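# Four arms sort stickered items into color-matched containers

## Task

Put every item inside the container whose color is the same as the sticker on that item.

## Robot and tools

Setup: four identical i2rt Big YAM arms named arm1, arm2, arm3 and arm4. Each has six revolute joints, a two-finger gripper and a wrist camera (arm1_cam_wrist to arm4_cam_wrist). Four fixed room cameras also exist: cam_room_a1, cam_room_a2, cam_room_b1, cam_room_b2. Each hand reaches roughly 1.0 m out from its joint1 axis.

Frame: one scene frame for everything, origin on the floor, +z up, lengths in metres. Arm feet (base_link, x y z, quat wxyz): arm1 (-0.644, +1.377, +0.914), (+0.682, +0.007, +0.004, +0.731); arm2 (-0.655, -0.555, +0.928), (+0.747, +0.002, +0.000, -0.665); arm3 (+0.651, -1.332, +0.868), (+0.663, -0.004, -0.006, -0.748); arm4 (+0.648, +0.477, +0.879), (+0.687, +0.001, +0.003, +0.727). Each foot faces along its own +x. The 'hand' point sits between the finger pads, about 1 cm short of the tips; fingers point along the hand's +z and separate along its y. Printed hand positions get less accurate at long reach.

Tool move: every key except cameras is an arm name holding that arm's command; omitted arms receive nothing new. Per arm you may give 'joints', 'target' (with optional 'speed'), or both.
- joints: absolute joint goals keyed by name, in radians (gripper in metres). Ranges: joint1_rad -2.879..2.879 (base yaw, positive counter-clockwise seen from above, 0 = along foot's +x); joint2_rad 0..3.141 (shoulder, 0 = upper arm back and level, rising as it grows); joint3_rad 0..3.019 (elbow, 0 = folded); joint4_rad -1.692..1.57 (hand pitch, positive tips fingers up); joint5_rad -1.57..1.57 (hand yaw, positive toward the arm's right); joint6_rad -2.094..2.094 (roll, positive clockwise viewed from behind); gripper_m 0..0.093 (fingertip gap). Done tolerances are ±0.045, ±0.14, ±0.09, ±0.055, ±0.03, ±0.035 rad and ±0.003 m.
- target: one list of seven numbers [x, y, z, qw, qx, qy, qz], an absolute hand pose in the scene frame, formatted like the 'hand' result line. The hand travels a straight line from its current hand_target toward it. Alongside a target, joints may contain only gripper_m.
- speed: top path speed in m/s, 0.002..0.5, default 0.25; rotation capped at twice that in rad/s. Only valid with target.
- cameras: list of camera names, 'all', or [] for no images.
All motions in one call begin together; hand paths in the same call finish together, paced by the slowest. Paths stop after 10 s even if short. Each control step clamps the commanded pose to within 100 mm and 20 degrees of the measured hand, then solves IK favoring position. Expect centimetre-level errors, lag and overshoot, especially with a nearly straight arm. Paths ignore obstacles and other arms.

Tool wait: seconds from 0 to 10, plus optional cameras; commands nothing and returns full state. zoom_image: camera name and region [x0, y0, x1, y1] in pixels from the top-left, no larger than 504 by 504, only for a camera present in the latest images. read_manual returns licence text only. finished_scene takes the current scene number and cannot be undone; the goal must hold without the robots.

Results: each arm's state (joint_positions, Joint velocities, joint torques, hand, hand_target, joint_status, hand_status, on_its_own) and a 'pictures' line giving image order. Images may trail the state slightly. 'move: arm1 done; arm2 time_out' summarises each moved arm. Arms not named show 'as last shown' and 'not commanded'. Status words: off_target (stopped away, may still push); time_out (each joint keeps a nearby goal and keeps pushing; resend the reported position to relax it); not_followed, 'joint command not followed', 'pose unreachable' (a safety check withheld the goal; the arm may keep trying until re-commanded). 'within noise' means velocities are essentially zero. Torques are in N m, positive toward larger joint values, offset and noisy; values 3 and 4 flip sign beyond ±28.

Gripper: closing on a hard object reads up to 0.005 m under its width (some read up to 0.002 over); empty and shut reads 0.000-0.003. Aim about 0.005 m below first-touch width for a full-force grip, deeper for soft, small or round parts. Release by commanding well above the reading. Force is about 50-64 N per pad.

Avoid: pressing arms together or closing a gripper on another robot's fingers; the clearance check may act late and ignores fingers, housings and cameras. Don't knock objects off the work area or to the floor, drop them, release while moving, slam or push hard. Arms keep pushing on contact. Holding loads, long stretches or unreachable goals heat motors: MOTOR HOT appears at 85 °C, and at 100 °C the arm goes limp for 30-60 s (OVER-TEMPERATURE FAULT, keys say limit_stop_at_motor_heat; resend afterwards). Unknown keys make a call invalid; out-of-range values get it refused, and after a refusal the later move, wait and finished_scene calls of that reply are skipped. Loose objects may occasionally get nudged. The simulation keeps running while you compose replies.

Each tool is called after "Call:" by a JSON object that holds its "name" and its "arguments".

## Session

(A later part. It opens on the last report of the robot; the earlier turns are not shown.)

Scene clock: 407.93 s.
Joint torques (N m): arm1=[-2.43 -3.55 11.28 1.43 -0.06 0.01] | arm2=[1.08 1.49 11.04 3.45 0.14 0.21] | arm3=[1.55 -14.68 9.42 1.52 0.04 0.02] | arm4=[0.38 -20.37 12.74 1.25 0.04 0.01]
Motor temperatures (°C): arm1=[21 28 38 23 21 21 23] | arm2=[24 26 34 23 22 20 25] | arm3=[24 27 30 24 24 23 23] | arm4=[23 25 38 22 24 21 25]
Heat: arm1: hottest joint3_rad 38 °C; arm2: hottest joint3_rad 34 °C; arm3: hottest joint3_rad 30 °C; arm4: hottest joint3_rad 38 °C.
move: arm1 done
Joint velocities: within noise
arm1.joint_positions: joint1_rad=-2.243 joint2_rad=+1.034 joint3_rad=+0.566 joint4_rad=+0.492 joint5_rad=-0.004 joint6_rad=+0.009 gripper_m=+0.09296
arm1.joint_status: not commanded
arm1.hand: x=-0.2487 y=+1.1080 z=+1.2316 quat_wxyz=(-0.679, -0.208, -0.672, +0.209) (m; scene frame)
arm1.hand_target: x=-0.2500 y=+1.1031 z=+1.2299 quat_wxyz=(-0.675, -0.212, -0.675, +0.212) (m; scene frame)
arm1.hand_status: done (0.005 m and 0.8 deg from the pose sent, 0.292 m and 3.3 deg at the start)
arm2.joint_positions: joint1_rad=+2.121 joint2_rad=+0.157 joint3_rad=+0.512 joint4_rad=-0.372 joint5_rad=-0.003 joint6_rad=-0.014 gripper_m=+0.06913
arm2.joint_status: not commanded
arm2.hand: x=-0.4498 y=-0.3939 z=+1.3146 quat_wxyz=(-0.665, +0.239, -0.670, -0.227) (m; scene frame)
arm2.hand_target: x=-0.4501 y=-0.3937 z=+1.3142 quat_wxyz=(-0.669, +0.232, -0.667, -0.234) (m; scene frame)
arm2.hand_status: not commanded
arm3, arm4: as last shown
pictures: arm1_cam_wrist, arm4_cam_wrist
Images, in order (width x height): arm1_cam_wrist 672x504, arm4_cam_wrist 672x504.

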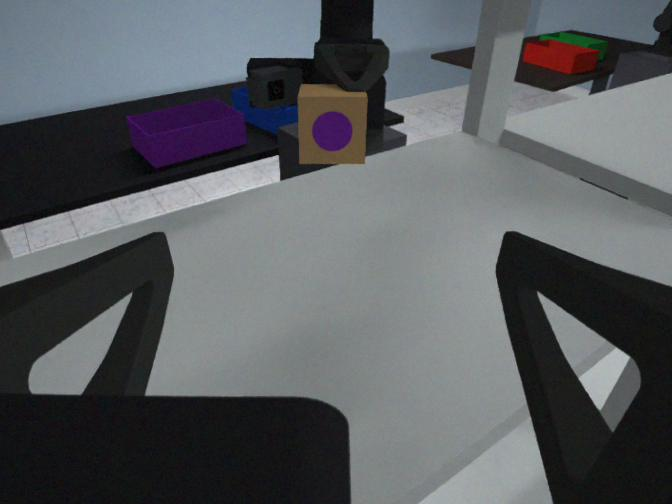

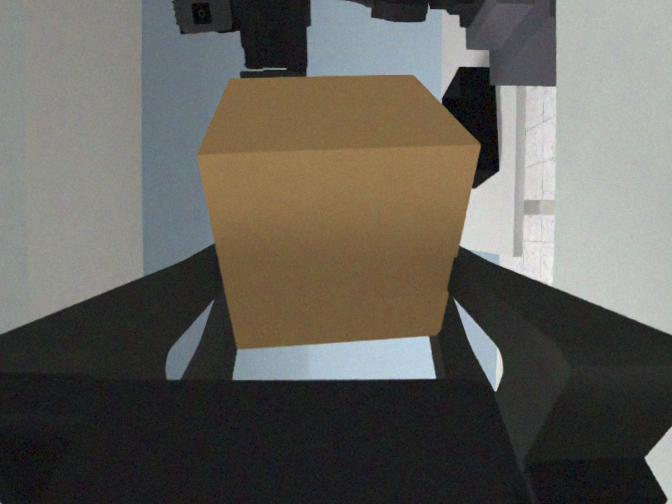

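Call:
{"name": "move", "arguments": {"arm4": {"target": [0.36, 0.684, 1.25, -0.327, -0.327, 0.627, 0.627]}, "arm1": {"joints": {"joint1_rad": -2.249, "joint2_rad": 0.15, "joint3_rad": 0.5, "joint4_rad": -0.35}}, "cameras": ["arm4_cam_wrist"]}}

Call:
{"name": "move", "arguments": {"arm4": {"joints": {"joint1_rad": -1.079, "joint2_rad": 1.796, "joint3_rad": 1.484, "joint4_rad": -1.258, "joint5_rad": 0, "joint6_rad": 0}}}}

Scene clock: 432.87 s.
Joint torques (N m): arm1=[-2.67 4.6 12.75 1.37 -0.11 0.01] | arm2=[1.03 1.32 11.08 3.48 0.14 0.21] | arm3=[1.49 -14.56 9.4 1.54 0.04 0.03] | arm4=[-0.21 0.21 9.83 1.2 0.03 0.01]
Motor temperatures (°C): arm1=[21 26 37 23 21 21 22] | arm2=[24 25 34 23 22 20 25] | arm3=[24 27 30 24 24 23 23] | arm4=[23 27 38 22 24 21 26]
Heat: arm1: hottest joint3_rad 37 °C; arm2: hottest joint3_rad 34 °C; arm3: hottest joint3_rad 30 °C; arm4: hottest joint3_rad 38 °C.
move: arm1 done; arm4 done
Joint velocities: within noise
arm1.joint_positions: joint1_rad=-2.243 joint2_rad=+0.153 joint3_rad=+0.485 joint4_rad=-0.339 joint5_rad=-0.004 joint6_rad=+0.009 gripper_m=+0.09296
arm1.joint_status: all done
arm1.hand: x=-0.4195 y=+1.2262 z=+1.2883 quat_wxyz=(-0.669, -0.212, -0.683, +0.206) (m; scene frame)
arm1.hand_target: x=-0.4223 y=+1.2266 z=+1.2955 quat_wxyz=(-0.670, -0.212, -0.680, +0.209) (m; scene frame)
arm1.hand_status: not commanded
arm2, arm3: as last shown
arm4.joint_positions: joint1_rad=+0.901 joint2_rad=+0.513 joint3_rad=+0.502 joint4_rad=+0.025 joint5_rad=-0.010 joint6_rad=+1.558 gripper_m=+0.05421
arm4.joint_status: not commanded
arm4.hand: x=+0.3601 y=+0.6809 z=+1.2542 quat_wxyz=(+0.329, +0.329, -0.620, -0.632) (m; scene frame)
arm4.hand_target: x=+0.3601 y=+0.6840 z=+1.2501 quat_wxyz=(+0.327, +0.327, -0.627, -0.627) (m; scene frame)
arm4.hand_status: done (0.005 m and 1.0 deg from the pose sent, 0.470 m and 2.5 deg at the start)
pictures: arm4_cam_wrist
Images, in order (width x height): arm4_cam_wrist 672x504.

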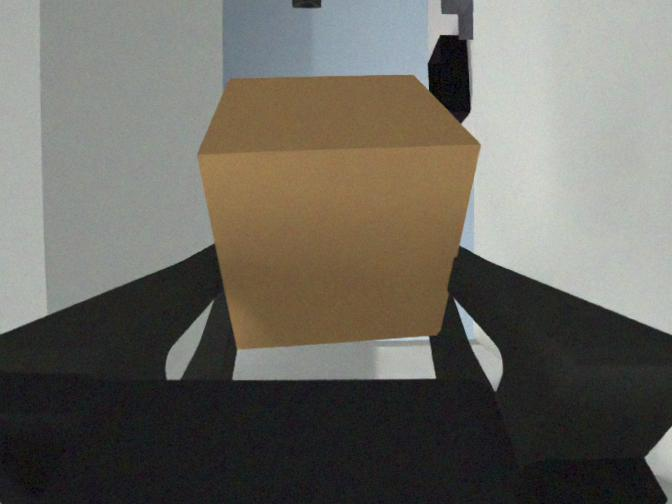

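Scene clock: 435.03 s.
Joint torques (N m): arm1=[-1.85 4.42 12.96 1.37 -0.06 -0.01] | arm2=[1.03 1.38 11.06 3.49 0.14 0.21] | arm3=[1.32 -14.62 9.44 1.51 0.04 0.03] | arm4=[1.49 -19.43 11.12 -0.5 0.02 -0.08]
Motor temperatures (°C): arm1=[21 26 37 23 21 21 22] | arm2=[24 25 34 23 22 20 25] | arm3=[24 27 30 24 24 23 23] | arm4=[23 26 39 22 24 21 26]
Heat: arm1: hottest joint3_rad 37 °C; arm2: hottest joint3_rad 34 °C; arm3: hottest joint3_rad 30 °C; arm4: hottest joint3_rad 39 °C.
move: arm4 done
Joint velocities: within noise
arm1, arm2, arm3: as last shown
arm4.joint_positions: joint1_rad=-1.087 joint2_rad=+1.804 joint3_rad=+1.436 joint4_rad=-1.246 joint5_rad=+0.002 joint6_rad=+0.014 gripper_m=+0.05432
arm4.joint_status: all done
arm4.hand: x=+1.0956 y=+0.7453 z=+0.9764 quat_wxyz=(+0.023, +0.260, -0.965, +0.008) (m; scene frame)
arm4.hand_target: x=+1.1063 y=+0.7569 z=+0.9973 quat_wxyz=(+0.002, +0.271, -0.963, +0.001) (m; scene frame)
arm4.hand_status: not commanded
pictures: arm1_cam_wrist, arm2_cam_wrist, arm3_cam_wrist, arm4_cam_wrist, cam_room_a1, cam_room_a2, cam_room_b1, cam_room_b2
Images, in order (width x height): arm1_cam_wrist 672x504, arm2_cam_wrist 672x504, arm3_cam_wrist 672x504, arm4_cam_wrist 672x504, cam_room_a1 672x504, cam_room_a2 672x504, cam_room_b1 672x504, cam_room_b2 672x504.

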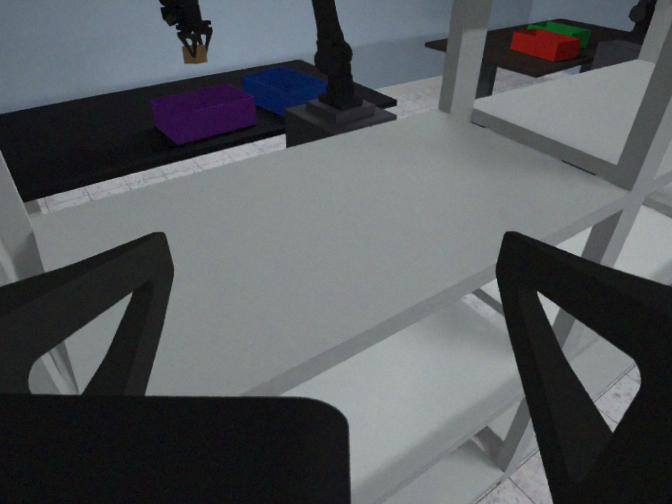

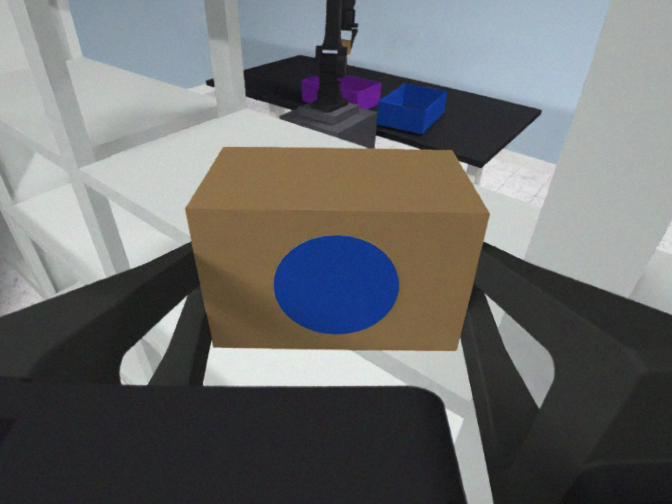

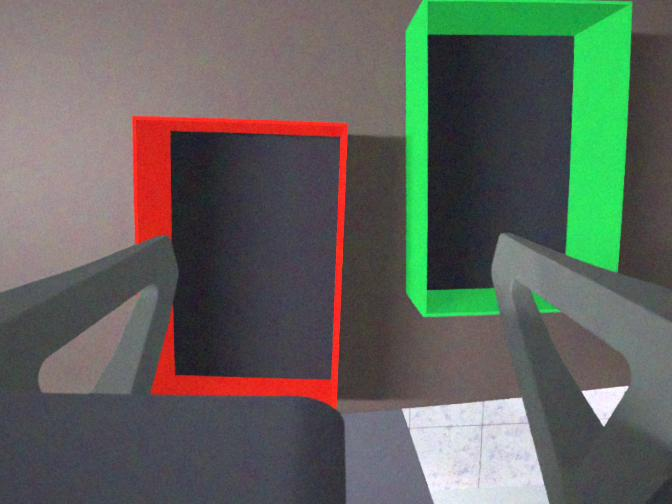

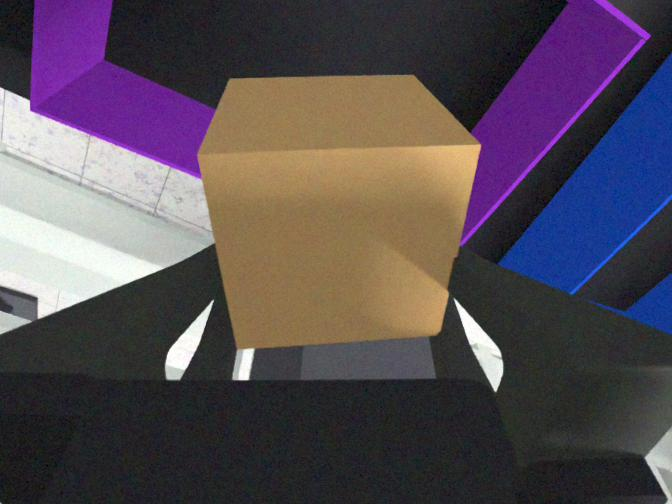

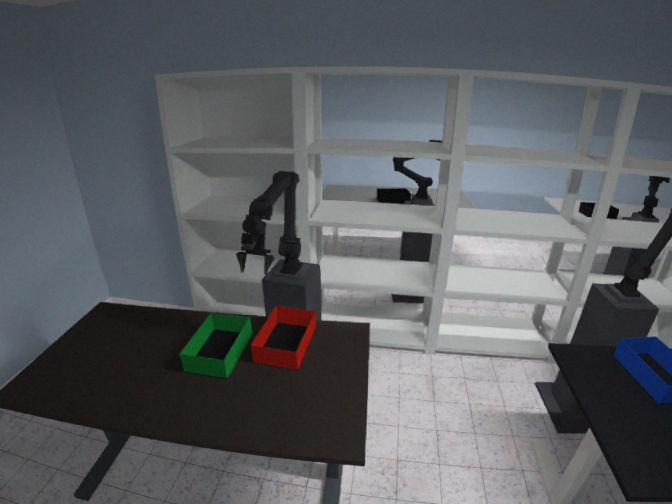

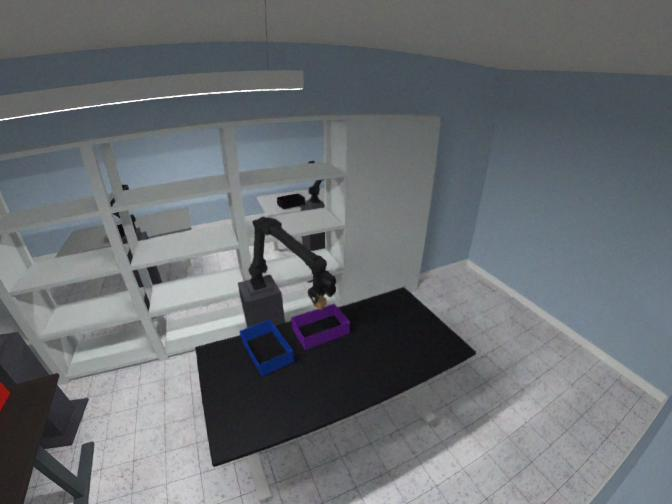

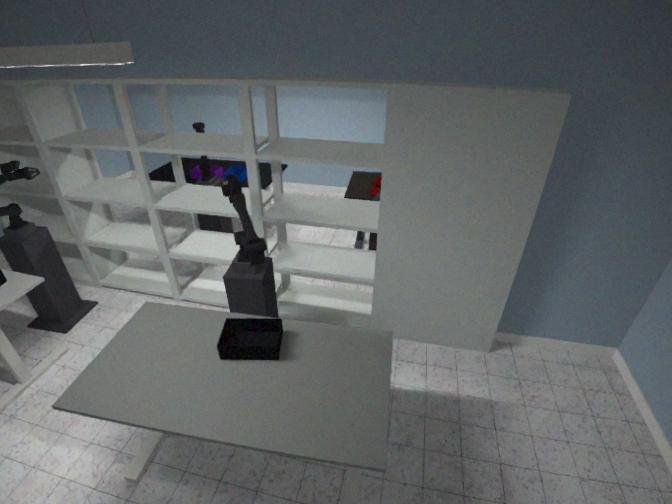

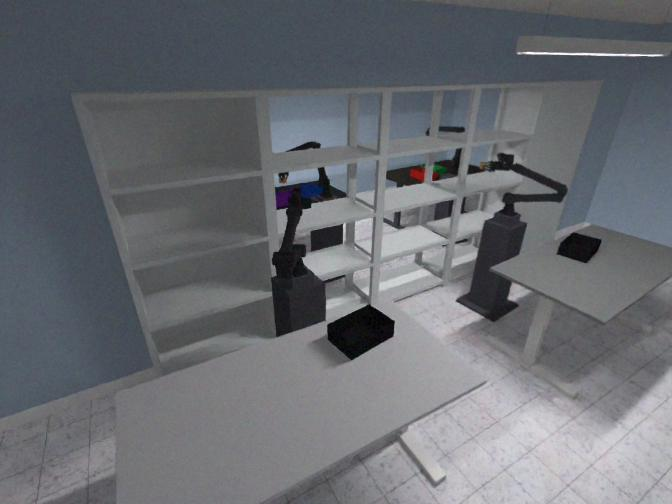

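Call:
{"name": "move", "arguments": {"arm4": {"target": [1.115, 0.757, 0.81, 0, 0.26, -0.965, 0], "speed": 0.2}, "cameras": ["arm4_cam_wrist"]}}

Scene clock: 450.73 s.
Joint torques (N m): arm1=[-2.26 5.3 12.9 1.37 -0.02 0.01] | arm2=[0.97 1.49 11.08 3.49 0.15 0.2] | arm3=[1.44 -14.68 9.43 1.55 0.05 0.03] | arm4=[0.97 -19.02 6.52 0.4 0.03 0.09]
Motor temperatures (°C): arm1=[21 26 37 23 21 21 22] | arm2=[24 25 34 23 22 20 25] | arm3=[24 27 30 24 24 23 23] | arm4=[23 27 41 22 24 21 26]
Heat: arm1: hottest joint3_rad 37 °C; arm2: hottest joint3_rad 34 °C; arm3: hottest joint3_rad 30 °C; arm4: hottest joint3_rad 41 °C.
move: arm4 done
Joint velocities: within noise
arm1, arm2, arm3: as last shown
arm4.joint_positions: joint1_rad=-1.087 joint2_rad=+2.040 joint3_rad=+1.324 joint4_rad=-0.849 joint5_rad=+0.002 joint6_rad=+0.014 gripper_m=+0.05432
arm4.joint_status: not commanded
arm4.hand: x=+1.1138 y=+0.7562 z=+0.8168 quat_wxyz=(+0.000, +0.260, -0.965, +0.001) (m; scene frame)
arm4.hand_target: x=+1.1148 y=+0.7569 z=+0.8099 quat_wxyz=(+0.000, +0.260, -0.966, +0.000) (m; scene frame)
arm4.hand_status: done (0.007 m and 0.1 deg from the pose sent, 0.168 m and 2.8 deg at the start)
pictures: arm4_cam_wrist
Images, in order (width x height): arm4_cam_wrist 672x504.

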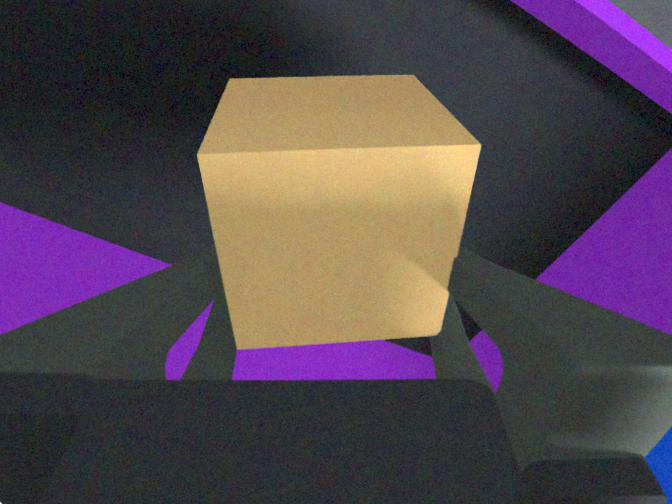

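Call:
{"name": "move", "arguments": {"arm4": {"target": [1.112, 0.757, 0.765, 0, 0.26, -0.965, 0], "speed": 0.1}, "cameras": ["arm4_cam_wrist"]}}

Call:
{"name": "move", "arguments": {"arm4": {"target": [1.112, 0.757, 0.745, 0, 0.26, -0.965, 0], "speed": 0.05}, "cameras": ["arm4_cam_wrist"]}}

Scene clock: 455.00 s.
Joint torques (N m): arm1=[-1.67 4.01 12.85 1.46 -0.03 0.03] | arm2=[1.03 1.44 11.1 3.52 0.13 0.2] | arm3=[1.38 -14.62 9.42 1.52 0.05 0.03] | arm4=[0.97 -19.49 5.76 0.5 0.01 0.1]
Motor temperatures (°C): arm1=[21 26 37 23 21 21 22] | arm2=[24 25 34 23 22 20 25] | arm3=[24 27 30 24 24 23 23] | arm4=[23 26 40 22 24 21 26]
Heat: arm1: hottest joint3_rad 37 °C; arm2: hottest joint3_rad 34 °C; arm3: hottest joint3_rad 30 °C; arm4: hottest joint3_rad 40 °C.
move: arm4 done
Joint velocities: arm1=[within noise] | arm2=[within noise] | arm3=[within noise] | arm4=[0.005 -0.005 -0.002 -0.002 -0.051 -0.154 -0.001]
arm1, arm2, arm3: as last shown
arm4.joint_positions: joint1_rad=-1.087 joint2_rad=+2.115 joint3_rad=+1.308 joint4_rad=-0.755 joint5_rad=+0.002 joint6_rad=+0.014 gripper_m=+0.05432
arm4.joint_status: not commanded
arm4.hand: x=+1.1129 y=+0.7556 z=+0.7735 quat_wxyz=(-0.002, +0.260, -0.965, +0.001) (m; scene frame)
arm4.hand_target: x=+1.1119 y=+0.7569 z=+0.7651 quat_wxyz=(+0.000, +0.260, -0.966, +0.000) (m; scene frame)
arm4.hand_status: done (0.009 m and 0.2 deg from the pose sent, 0.052 m and 0.1 deg at the start)
pictures: arm4_cam_wrist
Images, in order (width x height): arm4_cam_wrist 672x504.

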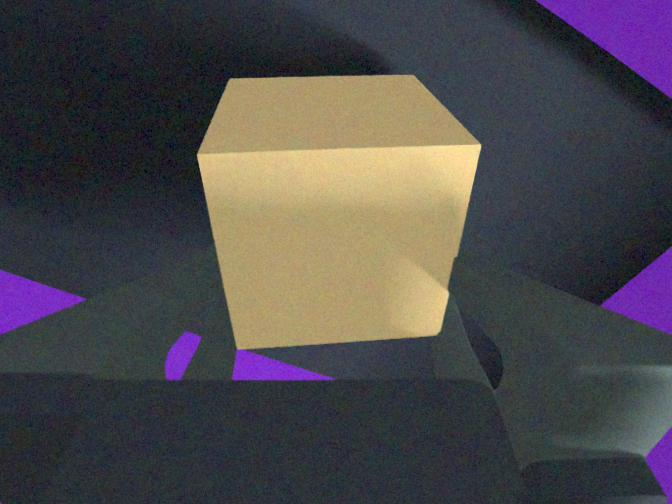

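Scene clock: 456.00 s.
Joint torques (N m): arm1=[-2.9 4.25 12.85 1.32 -0.04 0] | arm2=[1.03 1.49 11.07 3.48 0.13 0.21] | arm3=[1.32 -14.68 9.42 1.52 0.06 0.02] | arm4=[1.38 -18.84 5.74 0.46 0.03 0.03]
Motor temperatures (°C): arm1=[21 26 37 23 21 21 22] | arm2=[24 25 34 23 22 20 25] | arm3=[24 27 30 24 24 23 23] | arm4=[23 26 40 22 24 21 26]
Heat: arm1: hottest joint3_rad 37 °C; arm2: hottest joint3_rad 34 °C; arm3: hottest joint3_rad 30 °C; arm4: hottest joint3_rad 40 °C.
move: arm4 off_target
Joint velocities: within noise
arm1, arm2, arm3: as last shown
arm4.joint_positions: joint1_rad=-1.087 joint2_rad=+2.142 joint3_rad=+1.308 joint4_rad=-0.715 joint5_rad=+0.002 joint6_rad=+0.014 gripper_m=+0.05432
arm4.joint_status: not commanded
arm4.hand: x=+1.1156 y=+0.7572 z=+0.7597 quat_wxyz=(-0.008, +0.260, -0.965, -0.001) (m; scene frame)
arm4.hand_target: x=+1.1118 y=+0.7568 z=+0.7454 quat_wxyz=(+0.000, +0.260, -0.966, +0.000) (m; scene frame)
arm4.hand_status: off_target (0.015 m and 0.9 deg from the pose sent, 0.029 m and 0.2 deg at the start)
pictures: arm4_cam_wrist
Images, in order (width x height): arm4_cam_wrist 672x504.

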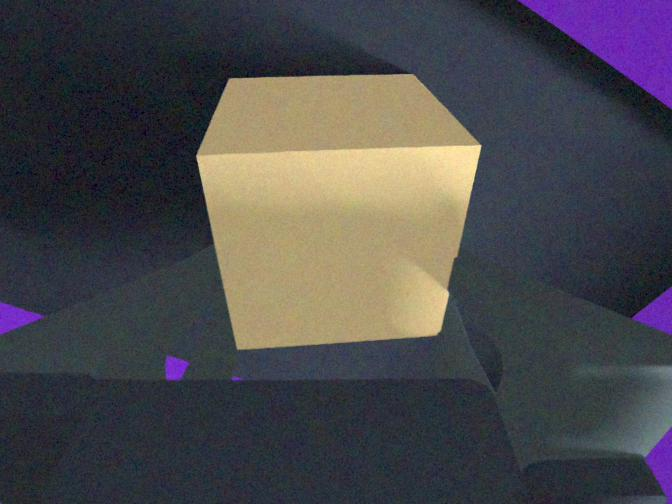

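Call:
{"name": "move", "arguments": {"arm4": {"target": [1.112, 0.757, 0.730, 0, 0.26, -0.965, 0], "speed": 0.05}, "cameras": ["arm4_cam_wrist"]}}

Scene clock: 459.37 s.
Joint torques (N m): arm1=[-1.96 4.6 12.6 1.46 -0.05 -0.01] | arm2=[1.03 1.49 11.06 3.49 0.13 0.21] | arm3=[1.38 -14.62 9.46 1.52 0.04 0.02] | arm4=[1.03 -16.26 5.7 0.66 0.01 0.11]
Motor temperatures (°C): arm1=[21 26 37 23 21 21 22] | arm2=[24 25 34 23 22 20 25] | arm3=[24 27 30 24 24 23 23] | arm4=[23 26 39 22 24 21 26]
Heat: arm1: hottest joint3_rad 37 °C; arm2: hottest joint3_rad 34 °C; arm3: hottest joint3_rad 30 °C; arm4: hottest joint3_rad 39 °C.
move: arm4 off_target
Joint velocities: within noise
arm1, arm2: as last shown
arm3.joint_positions: joint1_rad=+1.685 joint2_rad=+1.397 joint3_rad=+1.340 joint4_rad=-1.019 joint5_rad=+0.000 joint6_rad=-0.008 gripper_m=+0.09398
arm3.joint_status: not commanded
arm3.hand: x=+1.1719 y=-1.3316 z=+1.1448 quat_wxyz=(-0.245, +0.002, -0.969, +0.008) (m; scene frame)
arm3.hand_target: x=+1.1734 y=-1.3290 z=+1.1544 quat_wxyz=(-0.259, +0.001, -0.966, +0.007) (m; scene frame)
arm3.hand_status: not commanded
arm4.joint_positions: joint1_rad=-1.087 joint2_rad=+2.143 joint3_rad=+1.308 joint4_rad=-0.696 joint5_rad=+0.002 joint6_rad=+0.014 gripper_m=+0.05432
arm4.joint_status: not commanded
arm4.hand: x=+1.1194 y=+0.7595 z=+0.7592 quat_wxyz=(-0.017, +0.260, -0.965, -0.004) (m; scene frame)
arm4.hand_target: x=+1.1109 y=+0.7563 z=+0.7312 quat_wxyz=(+0.000, +0.260, -0.966, +0.000) (m; scene frame)
arm4.hand_status: off_target (0.030 m and 1.9 deg from the pose sent, 0.030 m and 0.9 deg at the start)
pictures: arm4_cam_wrist
Images, in order (width x height): arm4_cam_wrist 672x504.

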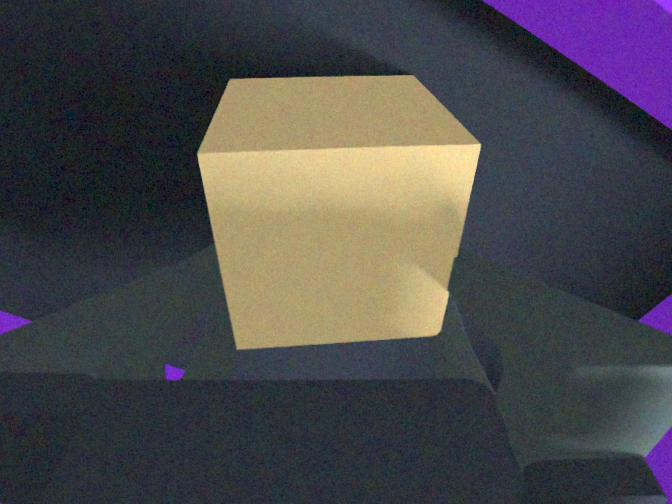

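Call:
{"name": "move", "arguments": {"arm4": {"target": [1.115, 0.757, 0.745, 0, 0.26, -0.965, 0], "joints": {"gripper_m": 0.075}, "speed": 0.05}, "cameras": ["arm4_cam_wrist"]}}

Call:
{"name": "move", "arguments": {"arm4": {"target": [1.10, 0.75, 1.0, 0, 0.26, -0.965, 0], "joints": {"gripper_m": 0.093}, "speed": 0.25}, "cameras": ["arm4_cam_wrist"]}}

Scene clock: 466.53 s.
Joint torques (N m): arm1=[-1.96 5.25 12.82 1.44 -0.05 -0.03] | arm2=[0.97 1.49 11.08 3.48 0.13 0.2] | arm3=[1.44 -14.62 9.43 1.47 0.05 0.02] | arm4=[1.03 -19.31 6.31 -0.31 0.03 0.08]
Motor temperatures (°C): arm1=[21 25 37 23 21 21 22] | arm2=[24 25 34 23 22 20 25] | arm3=[24 27 30 24 24 23 23] | arm4=[23 26 38 22 24 21 26]
Heat: arm1: hottest joint3_rad 37 °C; arm2: hottest joint3_rad 34 °C; arm3: hottest joint3_rad 30 °C; arm4: hottest joint3_rad 38 °C.
move: arm4 done
Joint velocities: within noise
arm1, arm2, arm3: as last shown
arm4.joint_positions: joint1_rad=-1.087 joint2_rad=+2.156 joint3_rad=+1.308 joint4_rad=-0.699 joint5_rad=+0.002 joint6_rad=+0.014 gripper_m=+0.07492
arm4.joint_status: all done
arm4.hand: x=+1.1159 y=+0.7574 z=+0.7522 quat_wxyz=(-0.009, +0.260, -0.965, -0.001) (m; scene frame)
arm4.hand_target: x=+1.1149 y=+0.7570 z=+0.7451 quat_wxyz=(+0.000, +0.260, -0.966, +0.000) (m; scene frame)
arm4.hand_status: done (0.007 m and 1.0 deg from the pose sent, 0.015 m and 1.9 deg at the start)
pictures: arm4_cam_wrist
Images, in order (width x height): arm4_cam_wrist 672x504.

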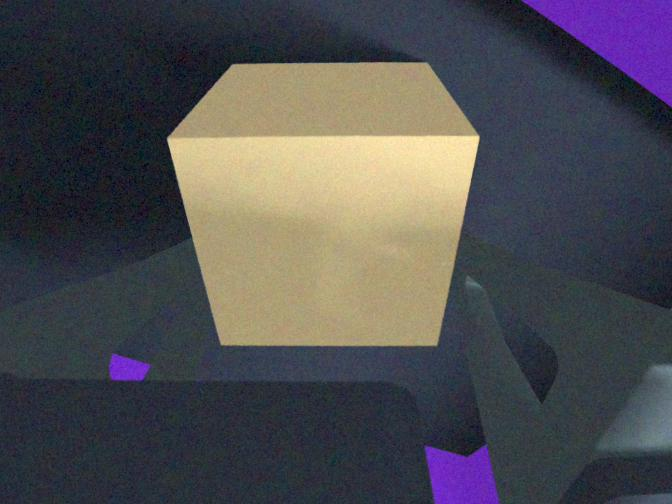

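Scene clock: 468.27 s.
Joint torques (N m): arm1=[-1.9 4.42 12.74 1.54 -0.02 0.01] | arm2=[1.03 1.55 11.06 3.47 0.14 0.21] | arm3=[1.32 -14.45 9.44 1.51 0.04 0.03] | arm4=[0.97 -17.67 10.21 -0.32 0.01 0.07]
Motor temperatures (°C): arm1=[21 25 37 23 21 21 22] | arm2=[24 25 34 23 22 20 25] | arm3=[24 27 30 24 24 23 23] | arm4=[23 26 38 22 24 21 26]
Heat: arm1: hottest joint3_rad 37 °C; arm2: hottest joint3_rad 34 °C; arm3: hottest joint3_rad 30 °C; arm4: hottest joint3_rad 38 °C.
move: arm4 off_target
Joint velocities: within noise
arm1, arm3: as last shown
arm2.joint_positions: joint1_rad=+2.121 joint2_rad=+0.157 joint3_rad=+0.512 joint4_rad=-0.372 joint5_rad=-0.003 joint6_rad=-0.014 gripper_m=+0.06913
arm2.joint_status: not commanded
arm2.hand: x=-0.4498 y=-0.3939 z=+1.3146 quat_wxyz=(-0.665, +0.239, -0.670, -0.227) (m; scene frame)
arm2.hand_target: x=-0.4501 y=-0.3937 z=+1.3142 quat_wxyz=(-0.669, +0.232, -0.667, -0.234) (m; scene frame)
arm2.hand_status: not commanded
arm4.joint_positions: joint1_rad=-1.087 joint2_rad=+1.761 joint3_rad=+1.417 joint4_rad=-1.238 joint5_rad=+0.002 joint6_rad=+0.014 gripper_m=+0.09288
arm4.joint_status: all done
arm4.hand: x=+1.0920 y=+0.7432 z=+0.9908 quat_wxyz=(+0.008, +0.260, -0.965, +0.003) (m; scene frame)
arm4.hand_target: x=+1.0997 y=+0.7498 z=+0.9999 quat_wxyz=(+0.000, +0.260, -0.966, +0.000) (m; scene frame)
arm4.hand_status: off_target (0.014 m and 1.0 deg from the pose sent, 0.248 m and 1.0 deg at the start)
pictures: arm4_cam_wrist
Images, in order (width x height): arm4_cam_wrist 672x504.

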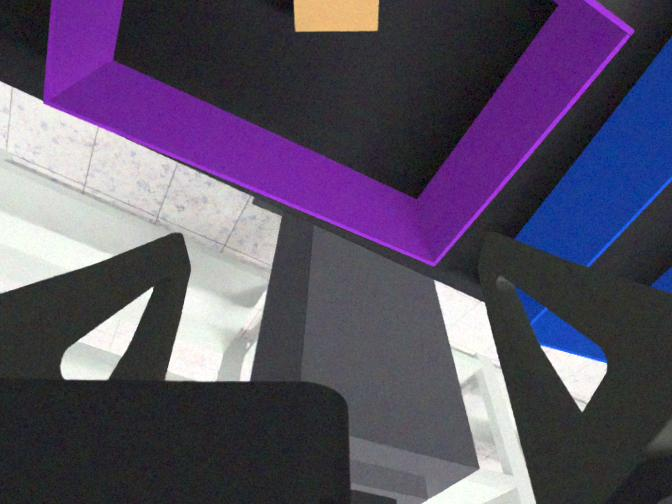

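Call:
{"name": "move", "arguments": {"arm4": {"joints": {"joint1_rad": 2.184, "joint2_rad": 0.15, "joint3_rad": 0.5, "joint4_rad": -0.35, "joint5_rad": 0, "joint6_rad": 1.57}}, "arm2": {"target": [0.0036, -0.0334, 1.22, 0.6851, -0.2263, 0.6502, 0.2384]}}}

Scene clock: 521.83 s.
Joint torques (N m): arm1=[-1.96 4.66 12.82 1.26 -0.05 0.02] | arm2=[1.03 -21.36 16.99 2.15 0.12 0.19] | arm3=[1.49 -14.56 9.43 1.54 0.04 0.03] | arm4=[0.91 2.61 9.14 1.92 0.19 0.08]
Motor temperatures (°C): arm1=[21 25 37 23 21 21 22] | arm2=[24 25 35 23 22 20 26] | arm3=[24 27 30 24 24 23 23] | arm4=[23 26 36 22 24 21 25]
Heat: arm1: hottest joint3_rad 37 °C; arm2: hottest joint3_rad 35 °C; arm3: hottest joint3_rad 30 °C; arm4: hottest joint3_rad 36 °C.
move: arm2 off_target; arm4 done
Joint velocities: within noise
arm1.joint_positions: joint1_rad=-2.243 joint2_rad=+0.153 joint3_rad=+0.485 joint4_rad=-0.339 joint5_rad=-0.004 joint6_rad=+0.009 gripper_m=+0.09296
arm1.joint_status: not commanded
arm1.hand: x=-0.4195 y=+1.2262 z=+1.2883 quat_wxyz=(-0.669, -0.212, -0.683, +0.206) (m; scene frame)
arm1.hand_target: x=-0.4223 y=+1.2266 z=+1.2955 quat_wxyz=(-0.670, -0.212, -0.680, +0.209) (m; scene frame)
arm1.hand_status: not commanded
arm2.joint_positions: joint1_rad=+2.121 joint2_rad=+1.998 joint3_rad=+1.512 joint4_rad=+0.504 joint5_rad=-0.002 joint6_rad=-0.014 gripper_m=+0.06913
arm2.joint_status: not commanded
arm2.hand: x=-0.0081 y=-0.0459 z=+1.2043 quat_wxyz=(-0.677, +0.234, -0.659, -0.231) (m; scene frame)
arm2.hand_target: x=+0.0017 y=-0.0348 z=+1.2200 quat_wxyz=(-0.685, +0.226, -0.650, -0.238) (m; scene frame)
arm2.hand_status: off_target (0.023 m and 1.9 deg from the pose sent, 0.587 m and 3.8 deg at the start)
arm3: as last shown
arm4.joint_positions: joint1_rad=+2.180 joint2_rad=+0.154 joint3_rad=+0.503 joint4_rad=-0.366 joint5_rad=-0.003 joint6_rad=+1.556 gripper_m=+0.09292
arm4.joint_status: all done
arm4.hand: x=+0.4430 y=+0.3161 z=+1.2625 quat_wxyz=(+0.630, +0.643, -0.305, -0.311) (m; scene frame)
arm4.hand_target: x=+0.4438 y=+0.3162 z=+1.2660 quat_wxyz=(+0.638, +0.635, -0.307, -0.309) (m; scene frame)
arm4.hand_status: not commanded
pictures: arm1_cam_wrist, arm2_cam_wrist, arm3_cam_wrist, arm4_cam_wrist, cam_room_a1, cam_room_a2, cam_room_b1, cam_room_b2
Images, in order (width x height): arm1_cam_wrist 672x504, arm2_cam_wrist 672x504, arm3_cam_wrist 672x504, arm4_cam_wrist 672x504, cam_room_a1 672x504, cam_room_a2 672x504, cam_room_b1 672x504, cam_room_b2 672x504.

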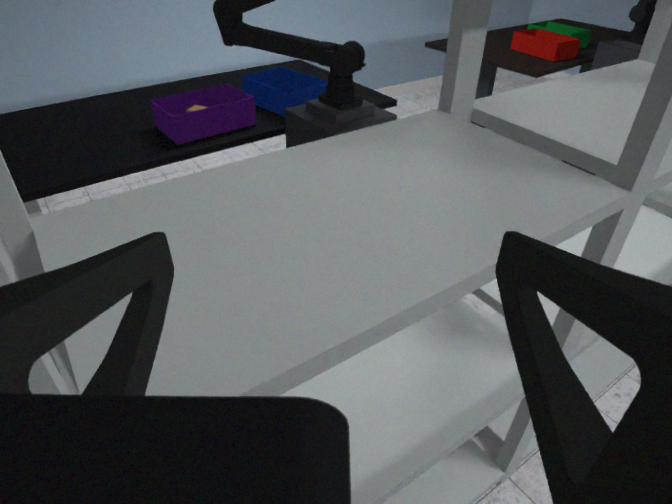

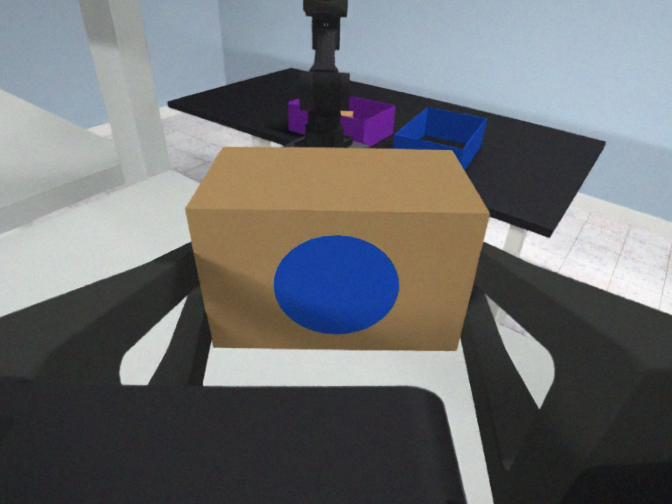

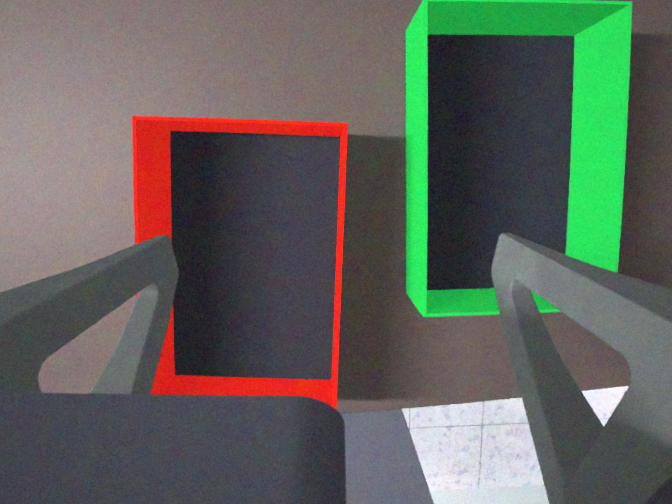

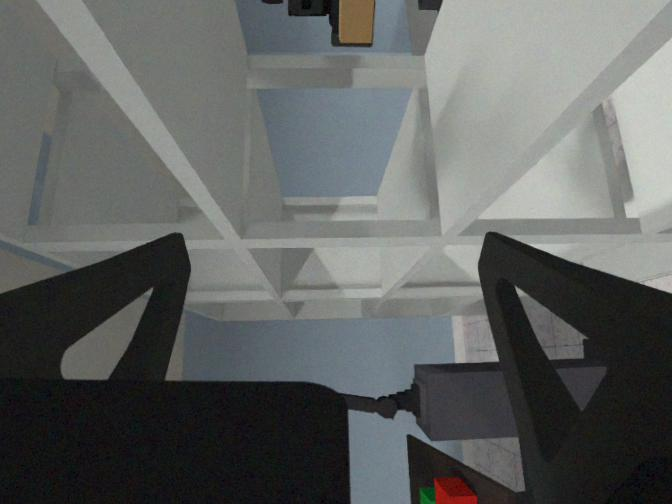

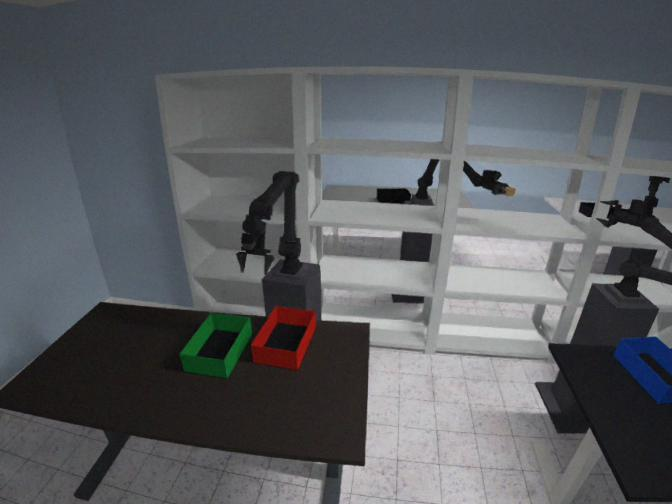

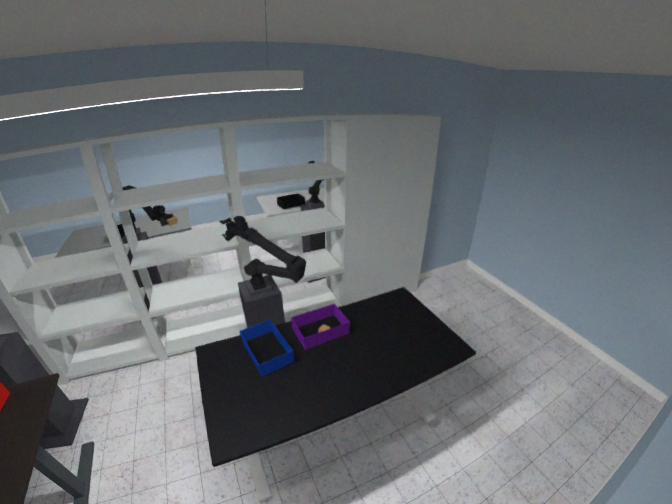

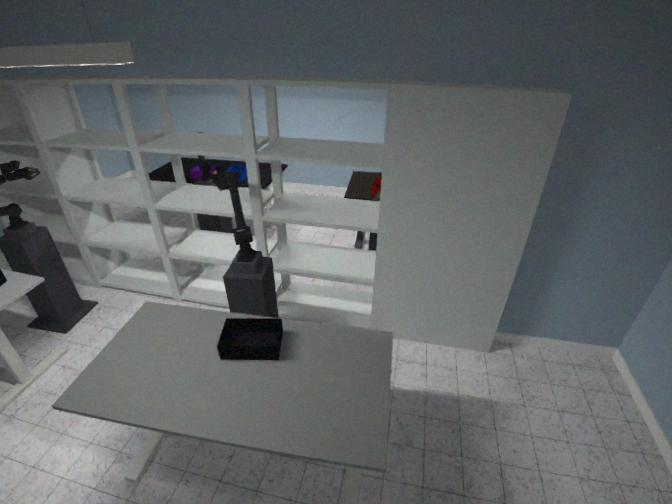

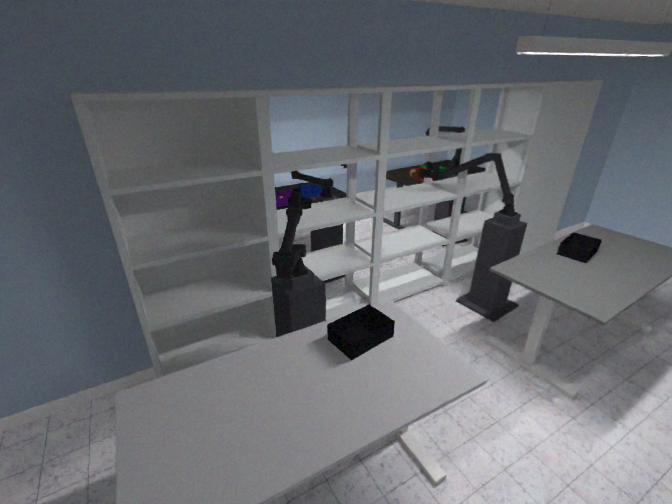

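Call:
{"name": "move", "arguments": {"arm4": {"target": [0.078, 0.022, 1.232, 0.6530, 0.6198, -0.2997, -0.3159]}, "cameras": ["arm4_cam_wrist", "arm2_cam_wrist"]}}

Scene clock: 531.87 s.
Joint torques (N m): arm1=[-2.02 5.01 12.89 1.43 -0.04 -0.02] | arm2=[1.03 -21.42 16.95 2.17 0.12 0.2] | arm3=[1.44 -14.74 9.48 1.52 0.05 0.03] | arm4=[1.26 -16.5 12.55 1.42 0.2 0.1]
Motor temperatures (°C): arm1=[21 25 37 23 21 21 22] | arm2=[24 25 35 23 22 20 26] | arm3=[24 27 30 24 24 23 23] | arm4=[23 26 37 22 24 21 25]
Heat: arm1: hottest joint3_rad 37 °C; arm2: hottest joint3_rad 35 °C; arm3: hottest joint3_rad 30 °C; arm4: hottest joint3_rad 37 °C.
move: arm4 off_target
Joint velocities: within noise
arm1, arm2, arm3: as last shown
arm4.joint_positions: joint1_rad=+2.182 joint2_rad=+1.682 joint3_rad=+1.214 joint4_rad=+0.481 joint5_rad=+0.003 joint6_rad=+1.557 gripper_m=+0.09292
arm4.joint_status: not commanded
arm4.hand: x=+0.0850 y=+0.0343 z=+1.2133 quat_wxyz=(+0.639, +0.632, -0.302, -0.317) (m; scene frame)
arm4.hand_target: x=+0.0793 y=+0.0229 z=+1.2320 quat_wxyz=(+0.653, +0.620, -0.300, -0.316) (m; scene frame)
arm4.hand_status: off_target (0.023 m and 2.1 deg from the pose sent, 0.470 m and 3.8 deg at the start)
pictures: arm2_cam_wrist, arm4_cam_wrist
Images, in order (width x height): arm2_cam_wrist 672x504, arm4_cam_wrist 672x504.

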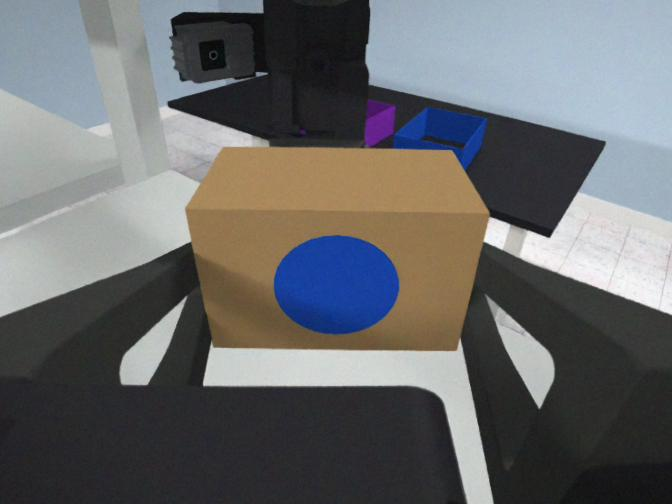

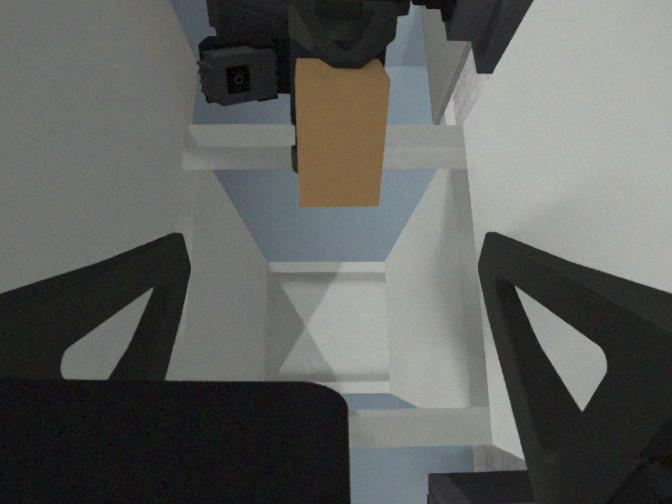

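Call:
{"name": "move", "arguments": {"arm4": {"target": [0.036, -0.024, 1.229, 0.6530, 0.6198, -0.2997, -0.3159]}, "cameras": ["arm4_cam_wrist", "arm2_cam_wrist"]}}

Scene clock: 548.53 s.
Joint torques (N m): arm1=[-2.14 3.78 12.93 1.5 -0.03 0.05] | arm2=[1.03 -21.3 16.95 2.15 0.13 0.19] | arm3=[1.44 -14.62 9.42 1.47 0.04 0.02] | arm4=[1.2 -19.02 12.85 1.16 0.21 0.04]
Motor temperatures (°C): arm1=[21 25 38 23 21 21 22] | arm2=[23 26 36 23 22 20 26] | arm3=[24 27 30 23 24 23 23] | arm4=[23 26 41 22 24 21 25]
Heat: arm1: hottest joint3_rad 38 °C; arm2: hottest joint3_rad 36 °C; arm3: hottest joint3_rad 30 °C; arm4: hottest joint3_rad 41 °C.
move: arm4 off_target
Joint velocities: within noise
arm1, arm2, arm3: as last shown
arm4.joint_positions: joint1_rad=+2.200 joint2_rad=+1.826 joint3_rad=+1.414 joint4_rad=+0.439 joint5_rad=+0.018 joint6_rad=+1.557 gripper_m=+0.09292
arm4.joint_status: not commanded
arm4.hand: x=+0.0441 y=-0.0120 z=+1.2172 quat_wxyz=(+0.645, +0.628, -0.299, -0.318) (m; scene frame)
arm4.hand_target: x=+0.0373 y=-0.0232 z=+1.2289 quat_wxyz=(+0.653, +0.620, -0.299, -0.316) (m; scene frame)
arm4.hand_status: off_target (0.019 m and 1.3 deg from the pose sent, 0.078 m and 2.1 deg at the start)
pictures: arm2_cam_wrist, arm4_cam_wrist
Images, in order (width x height): arm2_cam_wrist 672x504, arm4_cam_wrist 672x504.

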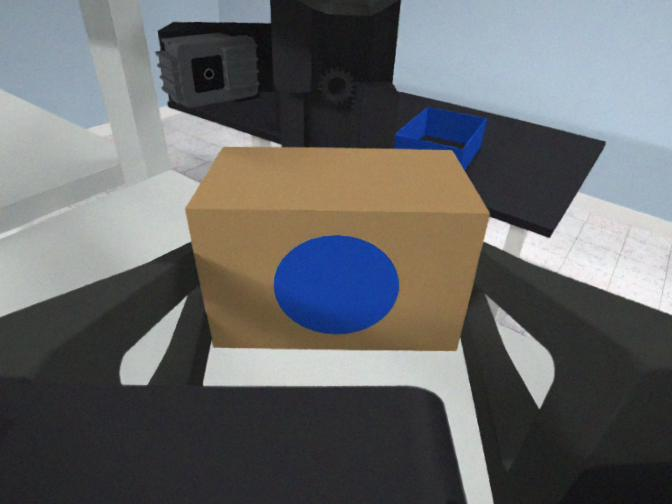

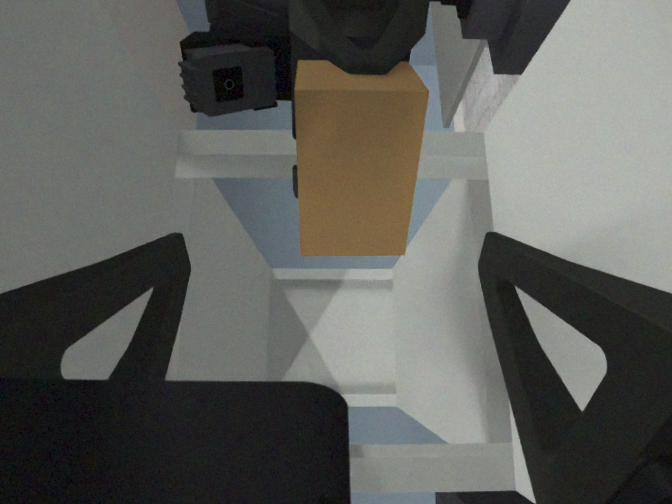

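Call:
{"name": "move", "arguments": {"arm4": {"target": [-0.018, -0.077, 1.222, 0.6530, 0.6198, -0.2997, -0.3159], "speed": 0.12}, "cameras": ["arm4_cam_wrist", "arm2_cam_wrist"]}}

Scene clock: 583.47 s.
Joint torques (N m): arm1=[-2.32 4.07 12.79 1.31 -0.04 0] | arm2=[1.03 -21.48 17.01 2.13 0.13 0.19] | arm3=[1.44 -14.74 9.42 1.5 0.04 0.02] | arm4=[1.73 -22.07 13.35 0.99 0.18 0.07]
Motor temperatures (°C): arm1=[21 24 38 23 21 21 22] | arm2=[23 27 39 23 22 20 26] | arm3=[24 27 30 23 24 23 23] | arm4=[22 27 47 22 24 21 25]
Heat: arm1: hottest joint3_rad 38 °C; arm2: hottest joint3_rad 39 °C; arm3: hottest joint3_rad 30 °C; arm4: hottest joint3_rad 47 °C.
move: arm4 off_target
Joint velocities: within noise
arm1, arm2, arm3: as last shown
arm4.joint_positions: joint1_rad=+2.207 joint2_rad=+2.016 joint3_rad=+1.696 joint4_rad=+0.351 joint5_rad=+0.027 joint6_rad=+1.557 gripper_m=+0.09292
arm4.joint_status: not commanded
arm4.hand: x=-0.0115 y=-0.0634 z=+1.2150 quat_wxyz=(+0.646, +0.626, -0.299, -0.319) (m; scene frame)
arm4.hand_target: x=-0.0166 y=-0.0761 z=+1.2219 quat_wxyz=(+0.653, +0.620, -0.299, -0.316) (m; scene frame)
arm4.hand_status: off_target (0.017 m and 1.2 deg from the pose sent, 0.090 m and 1.4 deg at the start)
pictures: arm2_cam_wrist, arm4_cam_wrist
Images, in order (width x height): arm2_cam_wrist 672x504, arm4_cam_wrist 672x504.

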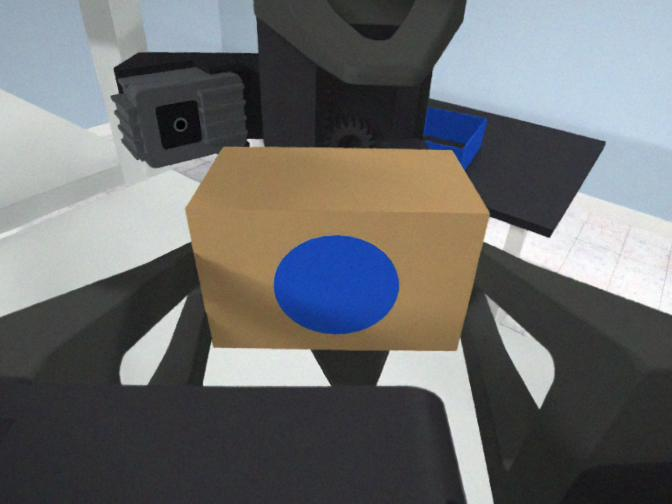

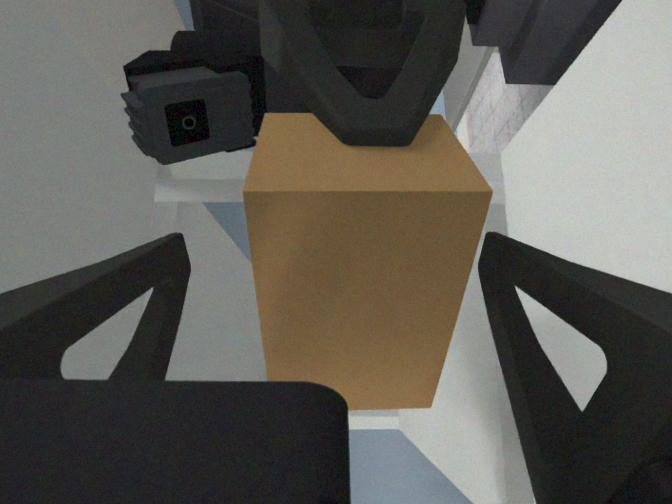

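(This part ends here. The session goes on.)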